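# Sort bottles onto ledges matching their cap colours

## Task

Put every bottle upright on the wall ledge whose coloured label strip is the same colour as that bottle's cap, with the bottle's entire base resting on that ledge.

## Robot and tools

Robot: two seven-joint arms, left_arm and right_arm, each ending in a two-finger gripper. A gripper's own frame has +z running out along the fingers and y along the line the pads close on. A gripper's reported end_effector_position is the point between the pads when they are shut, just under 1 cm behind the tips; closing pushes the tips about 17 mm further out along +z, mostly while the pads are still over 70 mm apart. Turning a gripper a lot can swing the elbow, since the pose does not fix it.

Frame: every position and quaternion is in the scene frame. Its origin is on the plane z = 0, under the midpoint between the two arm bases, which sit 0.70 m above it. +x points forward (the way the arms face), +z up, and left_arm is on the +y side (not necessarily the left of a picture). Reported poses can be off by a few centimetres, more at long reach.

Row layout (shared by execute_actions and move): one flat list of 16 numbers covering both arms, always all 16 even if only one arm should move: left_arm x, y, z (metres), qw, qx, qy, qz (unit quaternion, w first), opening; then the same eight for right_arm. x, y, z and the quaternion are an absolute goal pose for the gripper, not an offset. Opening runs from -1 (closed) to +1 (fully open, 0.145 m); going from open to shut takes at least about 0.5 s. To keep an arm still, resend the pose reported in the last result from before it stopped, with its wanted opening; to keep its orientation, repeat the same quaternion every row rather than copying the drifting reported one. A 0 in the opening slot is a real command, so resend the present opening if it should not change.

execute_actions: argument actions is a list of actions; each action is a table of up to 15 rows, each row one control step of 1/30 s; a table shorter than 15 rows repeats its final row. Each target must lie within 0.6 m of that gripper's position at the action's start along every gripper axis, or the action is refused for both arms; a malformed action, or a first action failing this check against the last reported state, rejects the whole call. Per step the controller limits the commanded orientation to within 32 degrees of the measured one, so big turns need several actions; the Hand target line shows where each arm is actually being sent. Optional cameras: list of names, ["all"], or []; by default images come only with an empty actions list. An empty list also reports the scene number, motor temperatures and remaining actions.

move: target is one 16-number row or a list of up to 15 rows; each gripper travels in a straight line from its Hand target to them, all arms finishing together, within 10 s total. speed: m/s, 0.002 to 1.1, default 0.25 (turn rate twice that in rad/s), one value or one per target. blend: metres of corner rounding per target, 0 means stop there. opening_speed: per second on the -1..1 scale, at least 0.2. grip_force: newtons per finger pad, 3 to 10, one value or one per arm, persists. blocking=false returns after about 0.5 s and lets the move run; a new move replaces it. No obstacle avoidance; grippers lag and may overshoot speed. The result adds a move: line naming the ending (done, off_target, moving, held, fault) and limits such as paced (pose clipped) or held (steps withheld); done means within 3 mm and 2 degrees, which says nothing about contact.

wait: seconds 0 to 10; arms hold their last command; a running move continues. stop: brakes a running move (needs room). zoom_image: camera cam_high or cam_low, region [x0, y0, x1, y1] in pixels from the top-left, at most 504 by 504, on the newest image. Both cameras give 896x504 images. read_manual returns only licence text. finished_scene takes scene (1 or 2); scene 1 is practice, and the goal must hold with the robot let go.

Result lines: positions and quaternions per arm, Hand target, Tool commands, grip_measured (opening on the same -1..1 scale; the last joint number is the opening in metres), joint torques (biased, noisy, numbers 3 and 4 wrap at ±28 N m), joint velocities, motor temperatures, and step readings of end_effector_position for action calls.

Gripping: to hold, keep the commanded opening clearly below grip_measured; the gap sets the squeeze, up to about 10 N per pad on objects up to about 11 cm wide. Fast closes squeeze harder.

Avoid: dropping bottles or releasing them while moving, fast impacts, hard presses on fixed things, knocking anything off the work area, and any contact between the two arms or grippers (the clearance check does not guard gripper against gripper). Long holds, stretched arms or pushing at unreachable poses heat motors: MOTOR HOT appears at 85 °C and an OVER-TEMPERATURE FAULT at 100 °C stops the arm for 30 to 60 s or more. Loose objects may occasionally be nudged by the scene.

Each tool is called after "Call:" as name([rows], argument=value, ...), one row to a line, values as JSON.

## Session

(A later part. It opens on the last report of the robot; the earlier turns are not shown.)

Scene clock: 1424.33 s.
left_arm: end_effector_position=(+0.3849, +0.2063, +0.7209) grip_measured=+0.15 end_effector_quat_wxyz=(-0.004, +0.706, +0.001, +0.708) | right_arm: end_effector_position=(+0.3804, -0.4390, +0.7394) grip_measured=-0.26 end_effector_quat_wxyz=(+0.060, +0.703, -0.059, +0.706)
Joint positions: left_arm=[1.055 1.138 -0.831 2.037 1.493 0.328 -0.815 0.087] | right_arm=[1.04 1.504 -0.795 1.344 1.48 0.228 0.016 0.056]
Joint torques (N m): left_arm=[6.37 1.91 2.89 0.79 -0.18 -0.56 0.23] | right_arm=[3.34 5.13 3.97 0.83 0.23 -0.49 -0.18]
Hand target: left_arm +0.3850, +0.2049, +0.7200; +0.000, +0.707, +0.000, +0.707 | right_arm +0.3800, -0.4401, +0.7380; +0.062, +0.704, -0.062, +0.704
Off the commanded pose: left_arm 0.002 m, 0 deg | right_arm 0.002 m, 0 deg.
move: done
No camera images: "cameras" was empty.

Call:
move([
  [0.385, 0.205, 0.72, 0, 0.7071, 0, 0.7071, 0.15, 0.38, -0.44, 0.740, 0.0616, 0.7044, -0.0616, 0.7044, -0.6],
  [0.385, 0.205, 0.72, 0, 0.7071, 0, 0.7071, 0.15, 0.38, -0.44, 0.740, 0.0616, 0.7044, -0.0616, 0.7044, 0.15],
  [0.385, 0.205, 0.72, 0, 0.7071, 0, 0.7071, 0.15, 0.38, -0.44, 0.85, 0.0616, 0.7044, -0.0616, 0.7044, 0.15],
  [0.385, 0.205, 0.72, 0, 0.7071, 0, 0.7071, 0.15, 0.376, -0.335, 0.845, 0, 0.7071, 0, 0.7071, 0.15],
], speed=[0.015, 0.06, 0.06, 0.12], blend=[0, 0, 0.01, 0], opening_speed=0.6, cameras=["all"])

Call:
zoom_image(camera="cam_high", region=[520, 150, 700, 340])

Call:
zoom_image(camera="cam_low", region=[500, 80, 660, 210])

Scene clock: 1454.70 s.
left_arm: end_effector_position=(+0.3849, +0.2063, +0.7209) grip_measured=+0.15 end_effector_quat_wxyz=(-0.004, +0.706, +0.001, +0.708) | right_arm: end_effector_position=(+0.3762, -0.3348, +0.8444) grip_measured=+0.15 end_effector_quat_wxyz=(-0.001, +0.708, +0.001, +0.707)
Joint positions: left_arm=[1.055 1.138 -0.831 2.037 1.493 0.328 -0.815 0.087] | right_arm=[1.513 1.285 -0.734 1.516 1.492 0.78 -0.189 0.087]
Joint torques (N m): left_arm=[6.37 1.89 2.89 0.79 -0.18 -0.56 0.23] | right_arm=[4.52 0.33 3.58 0.68 0.08 -0.44 -0.16]
Hand target: left_arm +0.3850, +0.2049, +0.7200; +0.000, +0.707, +0.000, +0.707 | right_arm +0.3760, -0.3351, +0.8450; +0.000, +0.707, +0.000, +0.707
Off the commanded pose: left_arm 0.002 m, 0 deg | right_arm 0.001 m, 0 deg.
move: done

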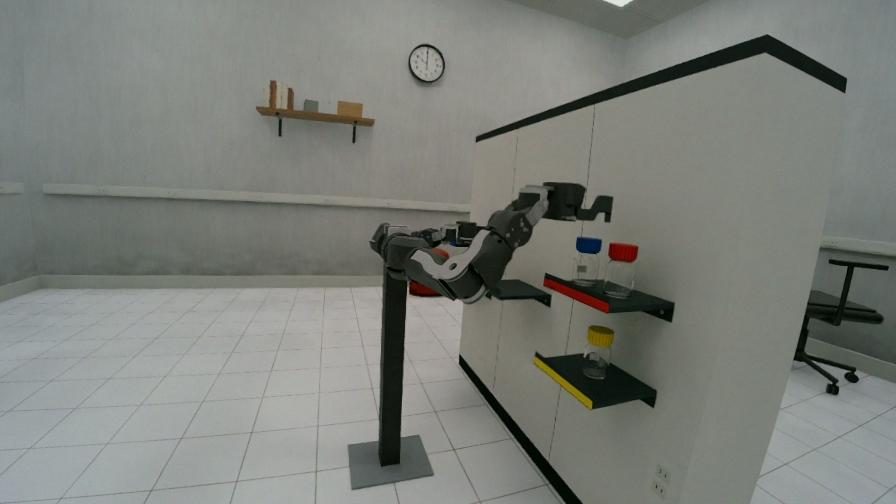

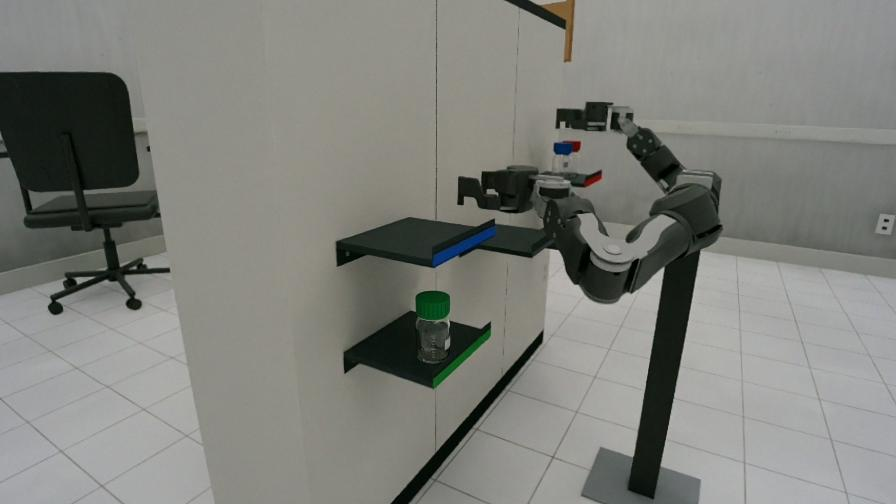

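Scaled by 2.653 from the camera's 896x504 image, which has a finer 1280x720 frame.

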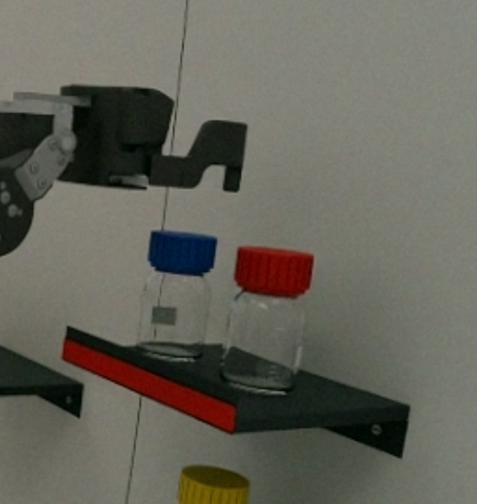

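Scaled by 3.150 from the camera's 896x504 image, which has a finer 1280x720 frame.

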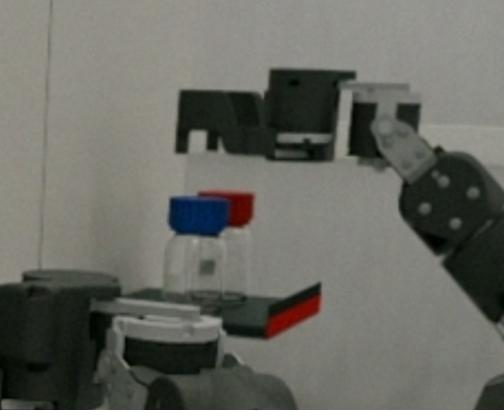

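Call:
move([
  [0.385, 0.205, 0.72, 0, 0.7071, 0, 0.7071, 0.15, 0.379, -0.340, 0.81, 0, 0.7071, 0, 0.7071, 0.15],
  [0.385, 0.205, 0.72, 0, 0.7071, 0, 0.7071, 0.15, 0.379, -0.340, 0.744, 0, 0.7071, 0, 0.7071, 0.15],
], speed=[0.06, 0.05], blend=[0.005, 0], cameras=["all"])

Call:
zoom_image(camera="cam_high", region=[540, 220, 660, 320])

Call:
zoom_image(camera="cam_low", region=[530, 110, 630, 200])

Scene clock: 1480.50 s.
left_arm: end_effector_position=(+0.3849, +0.2063, +0.7209) grip_measured=+0.15 end_effector_quat_wxyz=(-0.004, +0.706, +0.001, +0.708) | right_arm: end_effector_position=(+0.3794, -0.3408, +0.7418) grip_measured=+0.15 end_effector_quat_wxyz=(+0.002, +0.710, -0.001, +0.705)
Joint positions: left_arm=[1.055 1.138 -0.831 2.037 1.493 0.328 -0.815 0.087] | right_arm=[0.823 1.509 -0.566 1.691 1.559 0.268 -0.164 0.087]
Joint torques (N m): left_arm=[6.34 1.89 2.89 0.79 -0.18 -0.56 0.23] | right_arm=[3.42 5.16 5.74 0.58 0.09 -0.55 0.15]
Hand target: left_arm +0.3850, +0.2049, +0.7200; +0.000, +0.707, +0.000, +0.707 | right_arm +0.3790, -0.3400, +0.7441; +0.000, +0.707, +0.000, +0.707
Off the commanded pose: left_arm 0.002 m, 0 deg | right_arm 0.002 m, 1 deg.
joint sent to its limit (right arm) — joint 5 (forearm roll), upper limit. The joint targets still meet the commanded pose.
move: done

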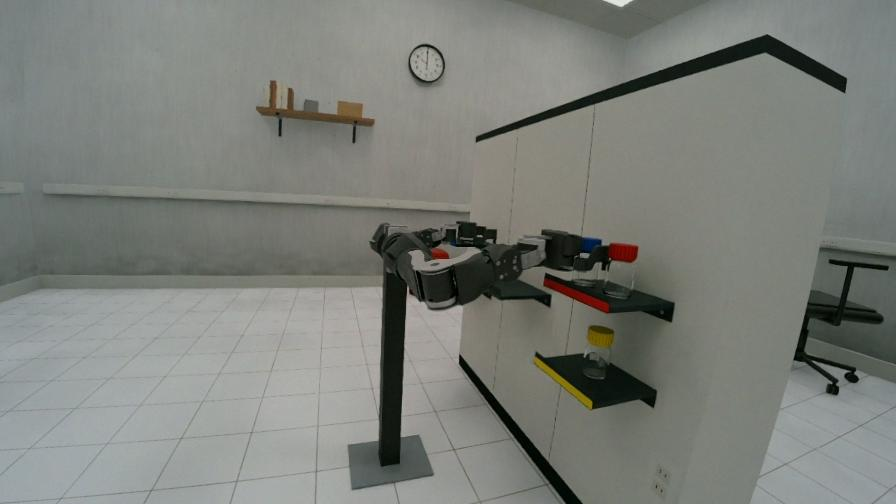

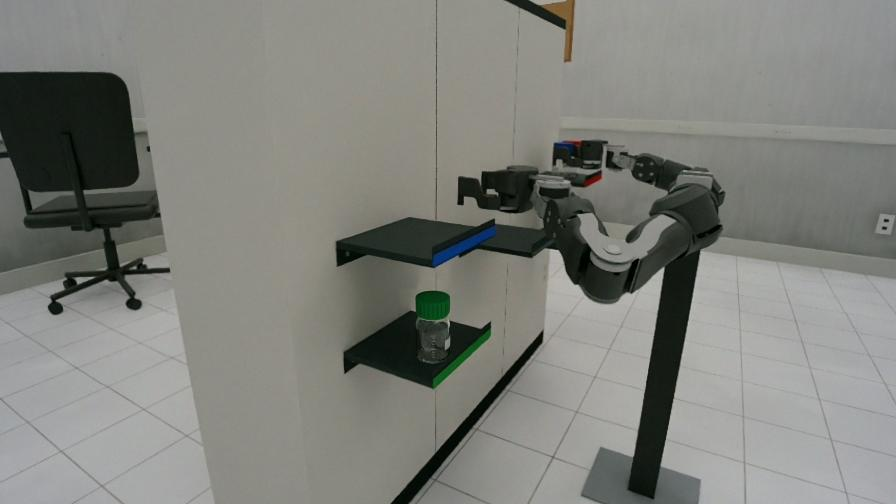

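Scaled by 4.200 from the camera's 896x504 image, which has a finer 1280x720 frame.

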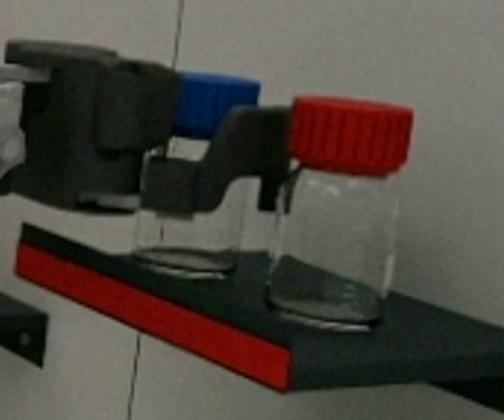

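Scaled by 5.040 from the camera's 896x504 image, which has a finer 1280x720 frame.

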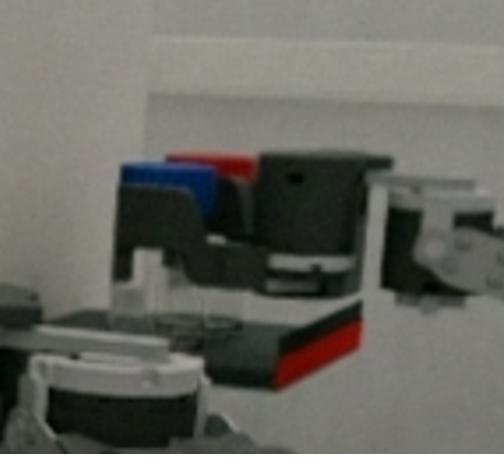

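Call:
move([
  [0.385, 0.205, 0.72, 0, 0.7071, 0, 0.7071, 0.15, 0.379, -0.340, 0.744, 0, 0.7071, 0, 0.7071, -0.6],
  [0.385, 0.205, 0.72, 0, 0.7071, 0, 0.7071, 0.15, 0.379, -0.340, 0.79, 0, 0.7071, 0, 0.7071, -0.6],
  [0.385, 0.205, 0.72, 0, 0.7071, 0, 0.7071, 0.15, 0.384, -0.205, 0.78, 0, 0.7071, 0, 0.7071, -0.6],
  [0.385, 0.26, 0.75, 0, 0.7071, 0, 0.7071, 0.15, 0.384, -0.008, 0.70, 0, 0.7071, 0, 0.7071, -0.6],
], speed=[0.06, 0.05, 0.12, 0.12], blend=[0, 0.005, 0.02, 0], opening_speed=0.5, cameras=["all"])

Scene clock: 1501.00 s.
left_arm: end_effector_position=(+0.3853, +0.2606, +0.7491) grip_measured=+0.15 end_effector_quat_wxyz=(-0.002, +0.707, +0.002, +0.707) | right_arm: end_effector_position=(+0.3843, -0.0071, +0.6978) grip_measured=-0.27 end_effector_quat_wxyz=(-0.001, +0.711, +0.004, +0.703)
Joint positions: left_arm=[1.13 1.315 -0.798 1.911 1.583 0.361 -0.561 0.087] | right_arm=[1.062 0.178 -1.013 1.839 1.154 0.531 -1.398 0.055]
Joint torques (N m): left_arm=[6.82 2.57 3.43 0.29 -0.08 -0.48 0.23] | right_arm=[6.79 -1.36 2.96 1.81 -0.74 -0.22 -0.17]
Hand target: left_arm +0.3850, +0.2600, +0.7499; +0.000, +0.707, +0.000, +0.707 | right_arm +0.3840, -0.0080, +0.7000; +0.000, +0.707, +0.000, +0.707
Off the commanded pose: left_arm 0.001 m, 0 deg | right_arm 0.002 m, 1 deg.
move: done

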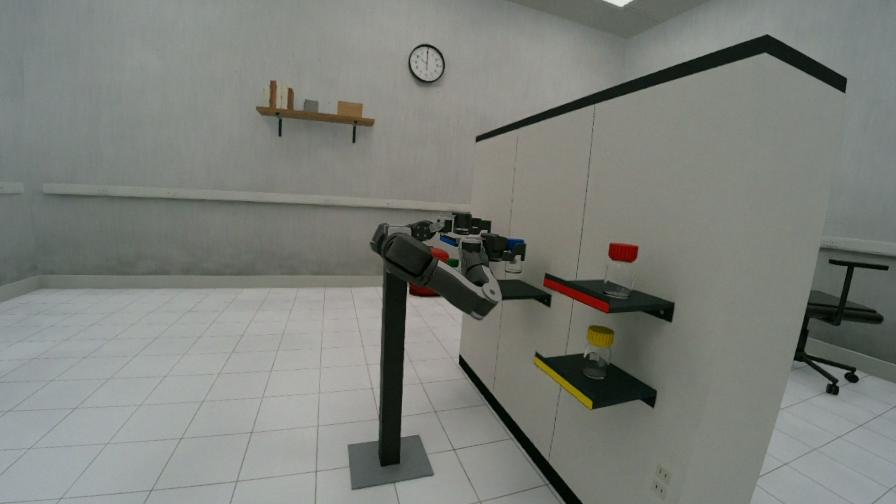

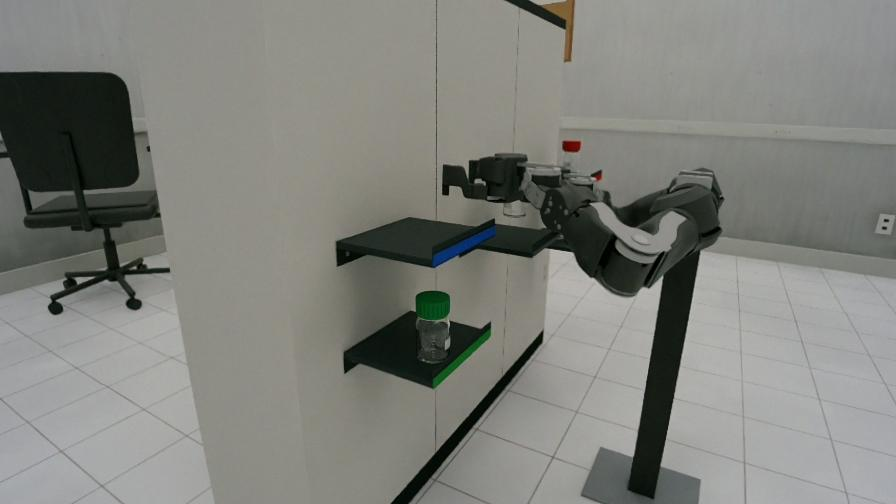

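Call:
move([
  [0.385, 0.26, 0.75, 0, 0.7071, 0, 0.7071, 0.15, 0.384, -0.008, 0.655, 0, 0.7071, 0, 0.7071, -0.6],
  [0.385, 0.26, 0.75, 0, 0.7071, 0, 0.7071, 0.15, 0.384, -0.008, 0.645, 0, 0.7071, 0, 0.7071, -0.6],
], speed=[0.08, 0.02], blend=[0.003, 0], cameras=["all"])

Scene clock: 1510.10 s.
left_arm: end_effector_position=(+0.3853, +0.2606, +0.7491) grip_measured=+0.15 end_effector_quat_wxyz=(-0.002, +0.707, +0.002, +0.707) | right_arm: end_effector_position=(+0.3841, -0.0091, +0.6476) grip_measured=-0.27 end_effector_quat_wxyz=(+0.001, +0.705, -0.003, +0.709)
Joint positions: left_arm=[1.13 1.315 -0.798 1.911 1.583 0.361 -0.561 0.087] | right_arm=[0.955 0.24 -1.143 1.812 1.013 0.344 -1.344 0.055]
Joint torques (N m): left_arm=[6.82 2.57 3.41 0.31 -0.08 -0.48 0.23] | right_arm=[5.37 -0.88 2.22 1.84 -0.49 -0.12 0.18]
Hand target: left_arm +0.3850, +0.2600, +0.7499; +0.000, +0.707, +0.000, +0.707 | right_arm +0.3840, -0.0080, +0.6450; +0.000, +0.707, +0.000, +0.707
Off the commanded pose: left_arm 0.001 m, 0 deg | right_arm 0.003 m, 0 deg.
move: done

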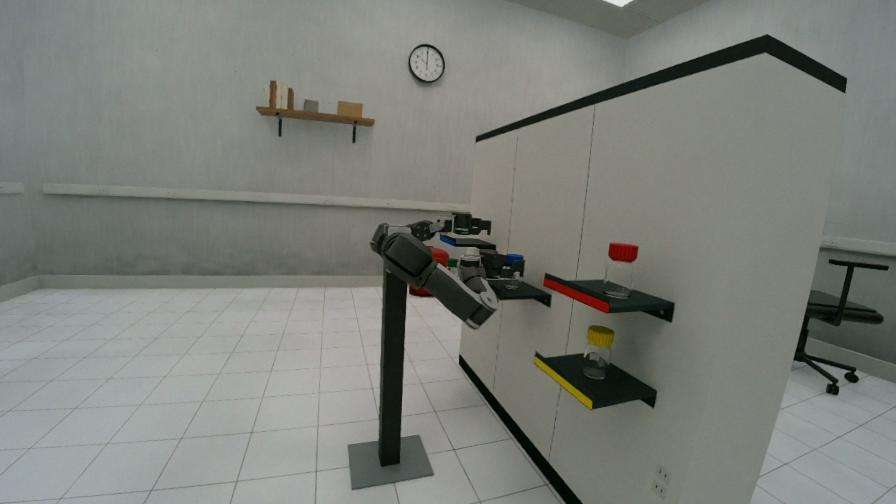

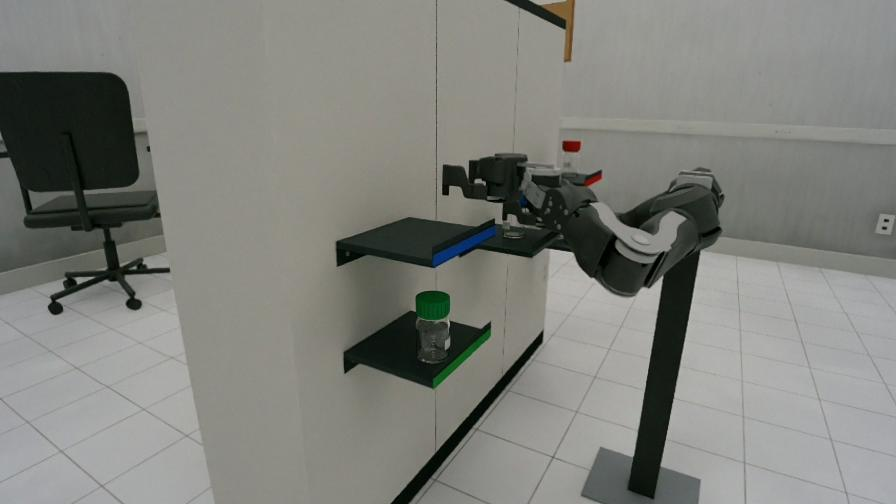

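Call:
move([
  [0.385, 0.26, 0.75, 0, 0.7071, 0, 0.7071, 0.6, 0.384, -0.008, 0.6475, 0, 0.7071, 0, 0.7071, -0.6],
  [0.385, 0.26, 0.75, 0, 0.7071, 0, 0.7071, 0.6, 0.384, -0.008, 0.6475, 0, 0.7071, 0, 0.7071, 0.15],
  [0.385, 0.26, 0.75, 0, 0.7071, 0, 0.7071, 0.6, 0.384, -0.008, 0.74, 0, 0.7071, 0, 0.7071, 0.15],
  [0.387, 0.18, 0.745, 0, 0.7071, 0, 0.7071, 0.6, 0.385, -0.205, 0.74, 0, 0.7071, 0, 0.7071, 0.15],
  [0.388, 0.0, 0.74, 0, 0.7071, 0, 0.7071, 0.6, 0.385, -0.24, 0.75, 0, 0.7071, 0, 0.7071, 0.15],
  [0.388, 0.0, 0.645, 0, 0.7071, 0, 0.7071, 0.6, 0.385, -0.24, 0.75, 0, 0.7071, 0, 0.7071, 0.15],
], speed=[0.02, 0.06, 0.06, 0.12, 0.12, 0.08], blend=[0, 0, 0.01, 0.01, 0.01, 0], opening_speed=0.6, cameras=["all"])

Call:
zoom_image(camera="cam_high", region=[440, 210, 560, 310])

Call:
zoom_image(camera="cam_low", region=[460, 150, 600, 260])

Scene clock: 1543.13 s.
left_arm: end_effector_position=(+0.3877, +0.0003, +0.6461) grip_measured=+0.60 end_effector_quat_wxyz=(-0.001, +0.707, +0.001, +0.707) | right_arm: end_effector_position=(+0.3854, -0.2398, +0.7471) grip_measured=+0.15 end_effector_quat_wxyz=(+0.003, +0.710, +0.001, +0.704)
Joint positions: left_arm=[1.069 0.242 -1.267 1.767 1.114 0.242 -1.396 0.119] | right_arm=[0.986 1.18 -0.594 1.955 1.525 0.482 -0.662 0.087]
Joint torques (N m): left_arm=[8.4 -0.51 2.39 2 -0.45 -0.26 0.23] | right_arm=[5.13 3.36 4.89 0.5 -0.15 -0.48 0.18]
Hand target: left_arm +0.3880, +0.0000, +0.6450; +0.000, +0.707, +0.000, +0.707 | right_arm +0.3850, -0.2400, +0.7500; +0.000, +0.707, +0.000, +0.707
Off the commanded pose: left_arm 0.001 m, 0 deg | right_arm 0.003 m, 1 deg.
move: done

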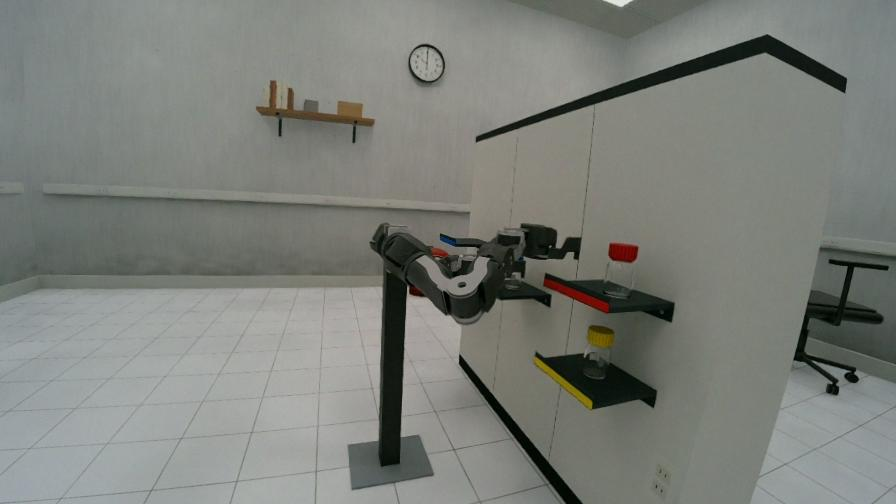

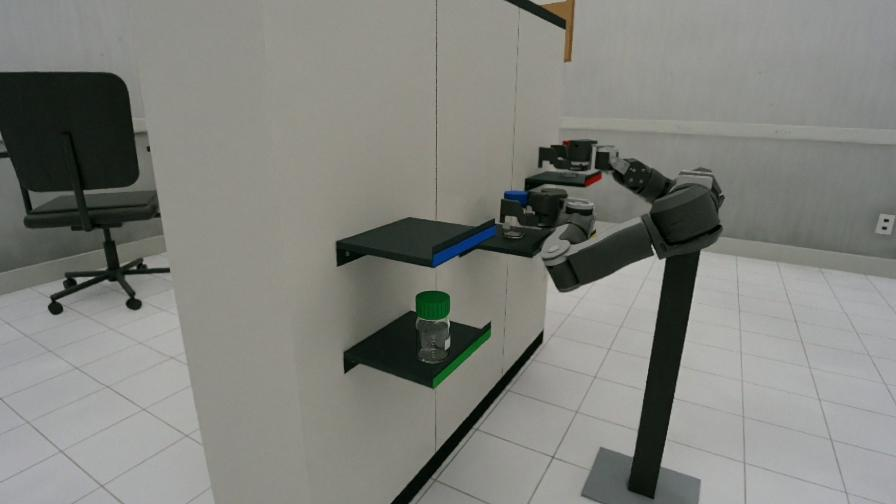

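Scaled by 4.200 from the camera's 896x504 image, which has a finer 1280x720 frame.

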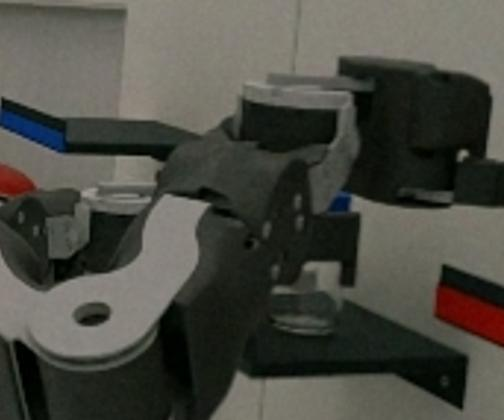

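Scaled by 3.600 from the camera's 896x504 image, which has a finer 1280x720 frame.

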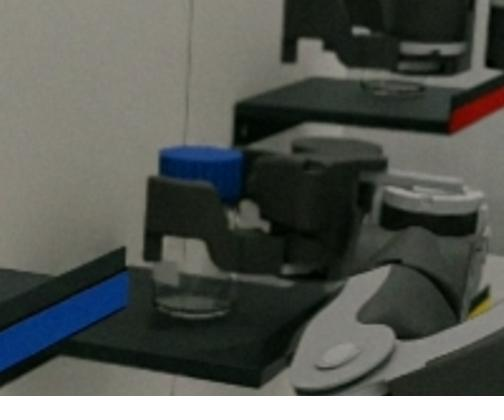

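Call:
move([
  [0.388, 0.0, 0.645, 0, 0.7071, 0, 0.7071, -0.6, 0.385, -0.24, 0.75, 0, 0.7071, 0, 0.7071, 0.15],
  [0.387, 0.0, 0.71, 0, 0.7071, 0, 0.7071, -0.6, 0.385, -0.24, 0.75, 0, 0.7071, 0, 0.7071, 0.15],
  [0.385, 0.205, 0.79, -0.0923, 0.7010, 0.0923, 0.7010, -0.6, 0.385, -0.24, 0.75, 0, 0.7071, 0, 0.7071, 0.15],
  [0.385, 0.40, 0.785, -0.183, 0.683, 0.183, 0.683, -0.6, 0.385, -0.24, 0.75, 0, 0.7071, 0, 0.7071, 0.15],
  [0.385, 0.40, 0.752, -0.183, 0.683, 0.183, 0.683, -0.6, 0.385, -0.24, 0.75, 0, 0.7071, 0, 0.7071, 0.15],
], speed=[0.02, 0.06, 0.12, 0.12, 0.05], blend=[0, 0.01, 0.03, 0.005, 0], opening_speed=0.6, cameras=["all"])

Call:
zoom_image(camera="cam_high", region=[420, 200, 540, 300])

Call:
zoom_image(camera="cam_low", region=[320, 130, 520, 290])

Scene clock: 1566.13 s.
left_arm: end_effector_position=(+0.3857, +0.4001, +0.7486) grip_measured=-0.26 end_effector_quat_wxyz=(-0.184, +0.688, +0.183, +0.678) | right_arm: end_effector_position=(+0.3854, -0.2398, +0.7472) grip_measured=+0.15 end_effector_quat_wxyz=(+0.003, +0.710, +0.000, +0.704)
Joint positions: left_arm=[1.004 1.284 -0.609 1.626 1.436 0.43 -0.765 0.056] | right_arm=[0.986 1.18 -0.594 1.955 1.525 0.481 -0.662 0.087]
Joint torques (N m): left_arm=[7.03 4.31 3.7 1.62 -0.33 -0.79 0.2] | right_arm=[5.13 3.28 4.86 0.44 -0.16 -0.5 0.18]
Hand target: left_arm +0.3850, +0.4000, +0.7520; -0.183, +0.683, +0.183, +0.683 | right_arm +0.3850, -0.2400, +0.7501; +0.000, +0.707, +0.000, +0.707
Off the commanded pose: left_arm 0.003 m, 1 deg | right_arm 0.003 m, 1 deg.
move: done

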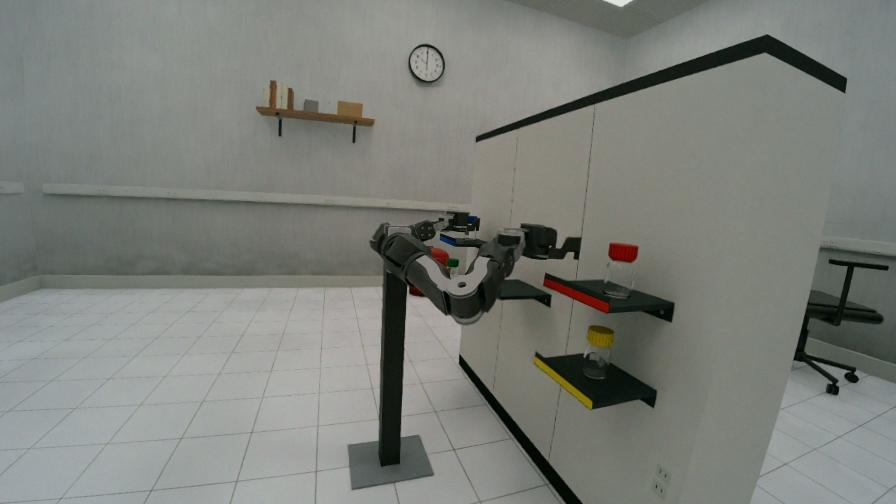

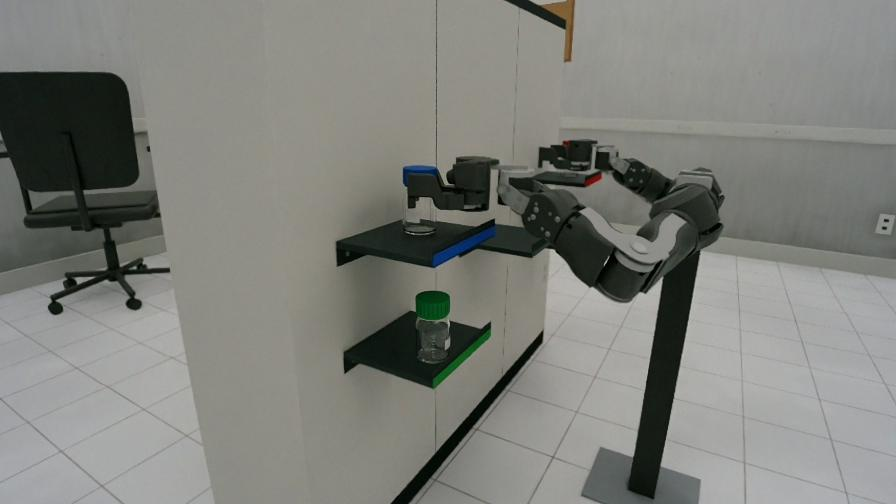

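Scaled by 4.200 from the camera's 896x504 image, which has a finer 1280x720 frame.

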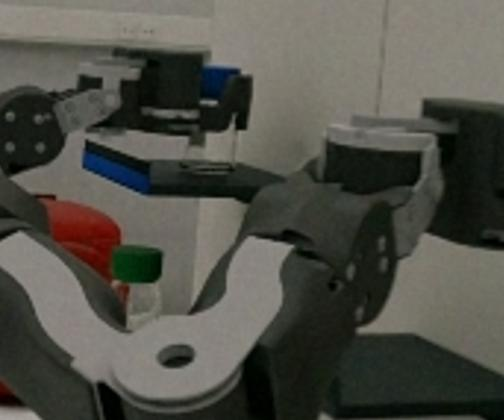

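Scaled by 2.520 from the camera's 896x504 image, which has a finer 1280x720 frame.

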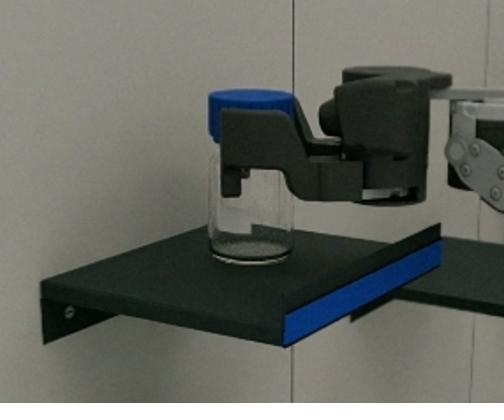

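Lower to contact, release, lift.

Call:
move([
  [0.385, 0.40, 0.746, -0.183, 0.683, 0.183, 0.683, -0.6, 0.385, -0.24, 0.75, 0, 0.7071, 0, 0.7071, 0.15],
  [0.385, 0.40, 0.743, -0.183, 0.683, 0.183, 0.683, -0.6, 0.385, -0.24, 0.75, 0, 0.7071, 0, 0.7071, 0.15],
], speed=[0.02, 0.015], cameras=[])

Scene clock: 1574.10 s.
left_arm: end_effector_position=(+0.3844, +0.4004, +0.7468) grip_measured=-0.26 end_effector_quat_wxyz=(-0.183, +0.679, +0.186, +0.687) | right_arm: end_effector_position=(+0.3854, -0.2398, +0.7472) grip_measured=+0.15 end_effector_quat_wxyz=(+0.003, +0.710, +0.000, +0.704)
Joint positions: left_arm=[0.974 1.298 -0.609 1.638 1.432 0.377 -0.765 0.056] | right_arm=[0.986 1.18 -0.594 1.955 1.525 0.481 -0.662 0.087]
Joint torques (N m): left_arm=[5.18 4.29 2.5 1.16 -0.14 -0.46 0.19] | right_arm=[5.02 3.28 4.85 0.5 -0.16 -0.49 0.16]
Hand target: left_arm +0.3850, +0.4000, +0.7430; -0.183, +0.683, +0.183, +0.683 | right_arm +0.3850, -0.2400, +0.7501; +0.000, +0.707, +0.000, +0.707
Off the commanded pose: left_arm 0.004 m, 1 deg | right_arm 0.003 m, 1 deg.
move: off_target (left_arm)
No camera images: "cameras" was empty.

Call:
move([
  [0.385, 0.40, 0.747, -0.183, 0.683, 0.183, 0.683, -0.6, 0.385, -0.24, 0.75, 0, 0.7071, 0, 0.7071, 0.15],
  [0.385, 0.40, 0.747, -0.183, 0.683, 0.183, 0.683, 0.2, 0.385, -0.24, 0.75, 0, 0.7071, 0, 0.7071, 0.15],
  [0.385, 0.40, 0.85, -0.183, 0.683, 0.183, 0.683, 0.2, 0.385, -0.205, 0.75, 0, 0.7071, 0, 0.7071, 0.15],
  [0.385, 0.205, 0.75, -0.0923, 0.7010, 0.0923, 0.7010, 0.2, 0.385, -0.205, 0.70, 0, 0.7071, 0, 0.7071, 0.15],
], speed=[0.02, 0.06, 0.06, 0.12], blend=[0, 0, 0.01, 0], opening_speed=0.6, cameras=["all"])

Call:
zoom_image(camera="cam_high", region=[540, 220, 680, 400])

Call:
zoom_image(camera="cam_low", region=[320, 130, 520, 290])

Scene clock: 1597.20 s.
left_arm: end_effector_position=(+0.3850, +0.2036, +0.7511) grip_measured=+0.20 end_effector_quat_wxyz=(-0.090, +0.701, +0.089, +0.702) | right_arm: end_effector_position=(+0.3852, -0.2059, +0.6999) grip_measured=+0.15 end_effector_quat_wxyz=(+0.002, +0.708, -0.002, +0.706)
Joint positions: left_arm=[1.147 0.855 -0.751 2.012 1.509 0.554 -1.278 0.09] | right_arm=[0.787 1.047 -0.596 2.042 1.35 0.389 -0.774 0.087]
Joint torques (N m): left_arm=[7.05 1.57 2.51 0.62 -0.37 -0.32 -0.05] | right_arm=[4.36 3.15 3.64 1.4 -0.34 -0.44 0.19]
Hand target: left_arm +0.3850, +0.2051, +0.7500; -0.092, +0.701, +0.092, +0.701 | right_arm +0.3850, -0.2050, +0.7000; +0.000, +0.707, +0.000, +0.707
Off the commanded pose: left_arm 0.002 m, 0 deg | right_arm 0.001 m, 0 deg.
move: done

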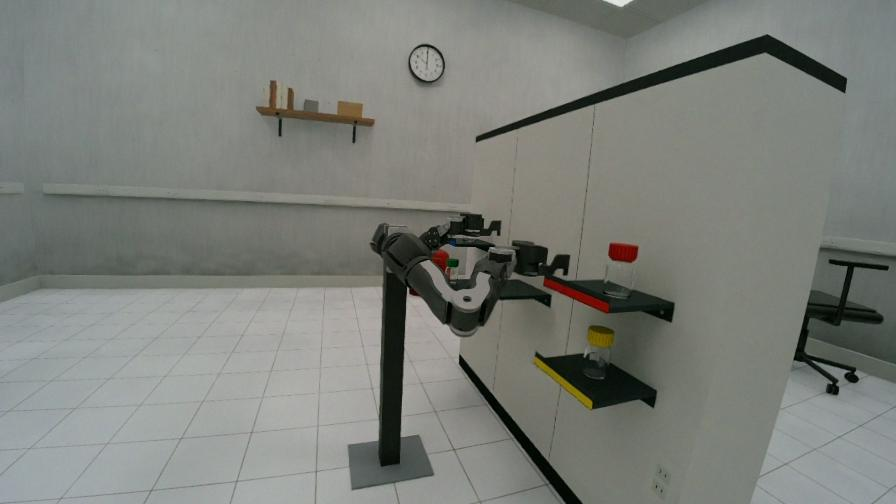

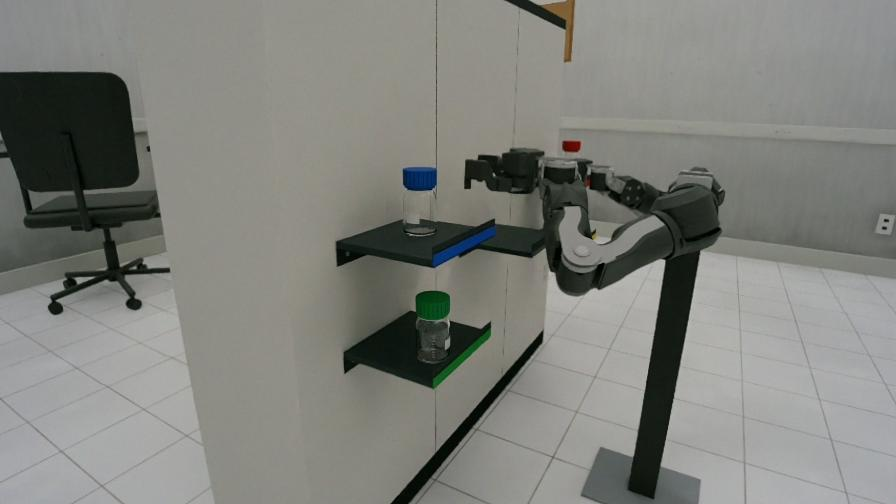

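Scaled by 2.800 from the camera's 896x504 image, which has a finer 1280x720 frame.

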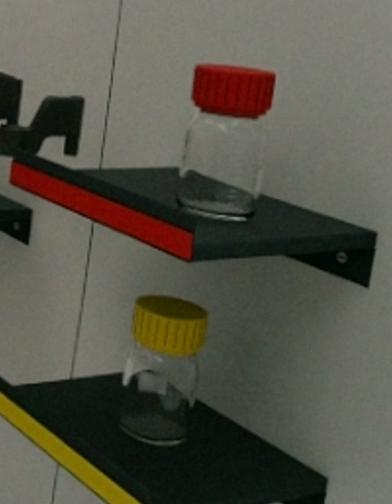

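Scaled by 2.520 from the camera's 896x504 image, which has a finer 1280x720 frame.

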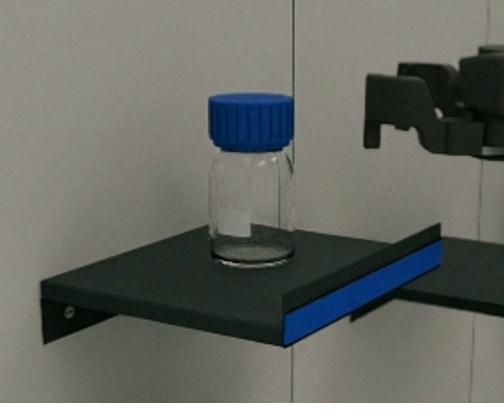

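Call:
finished_scene(scene=1)

The scene is finished: the task was done.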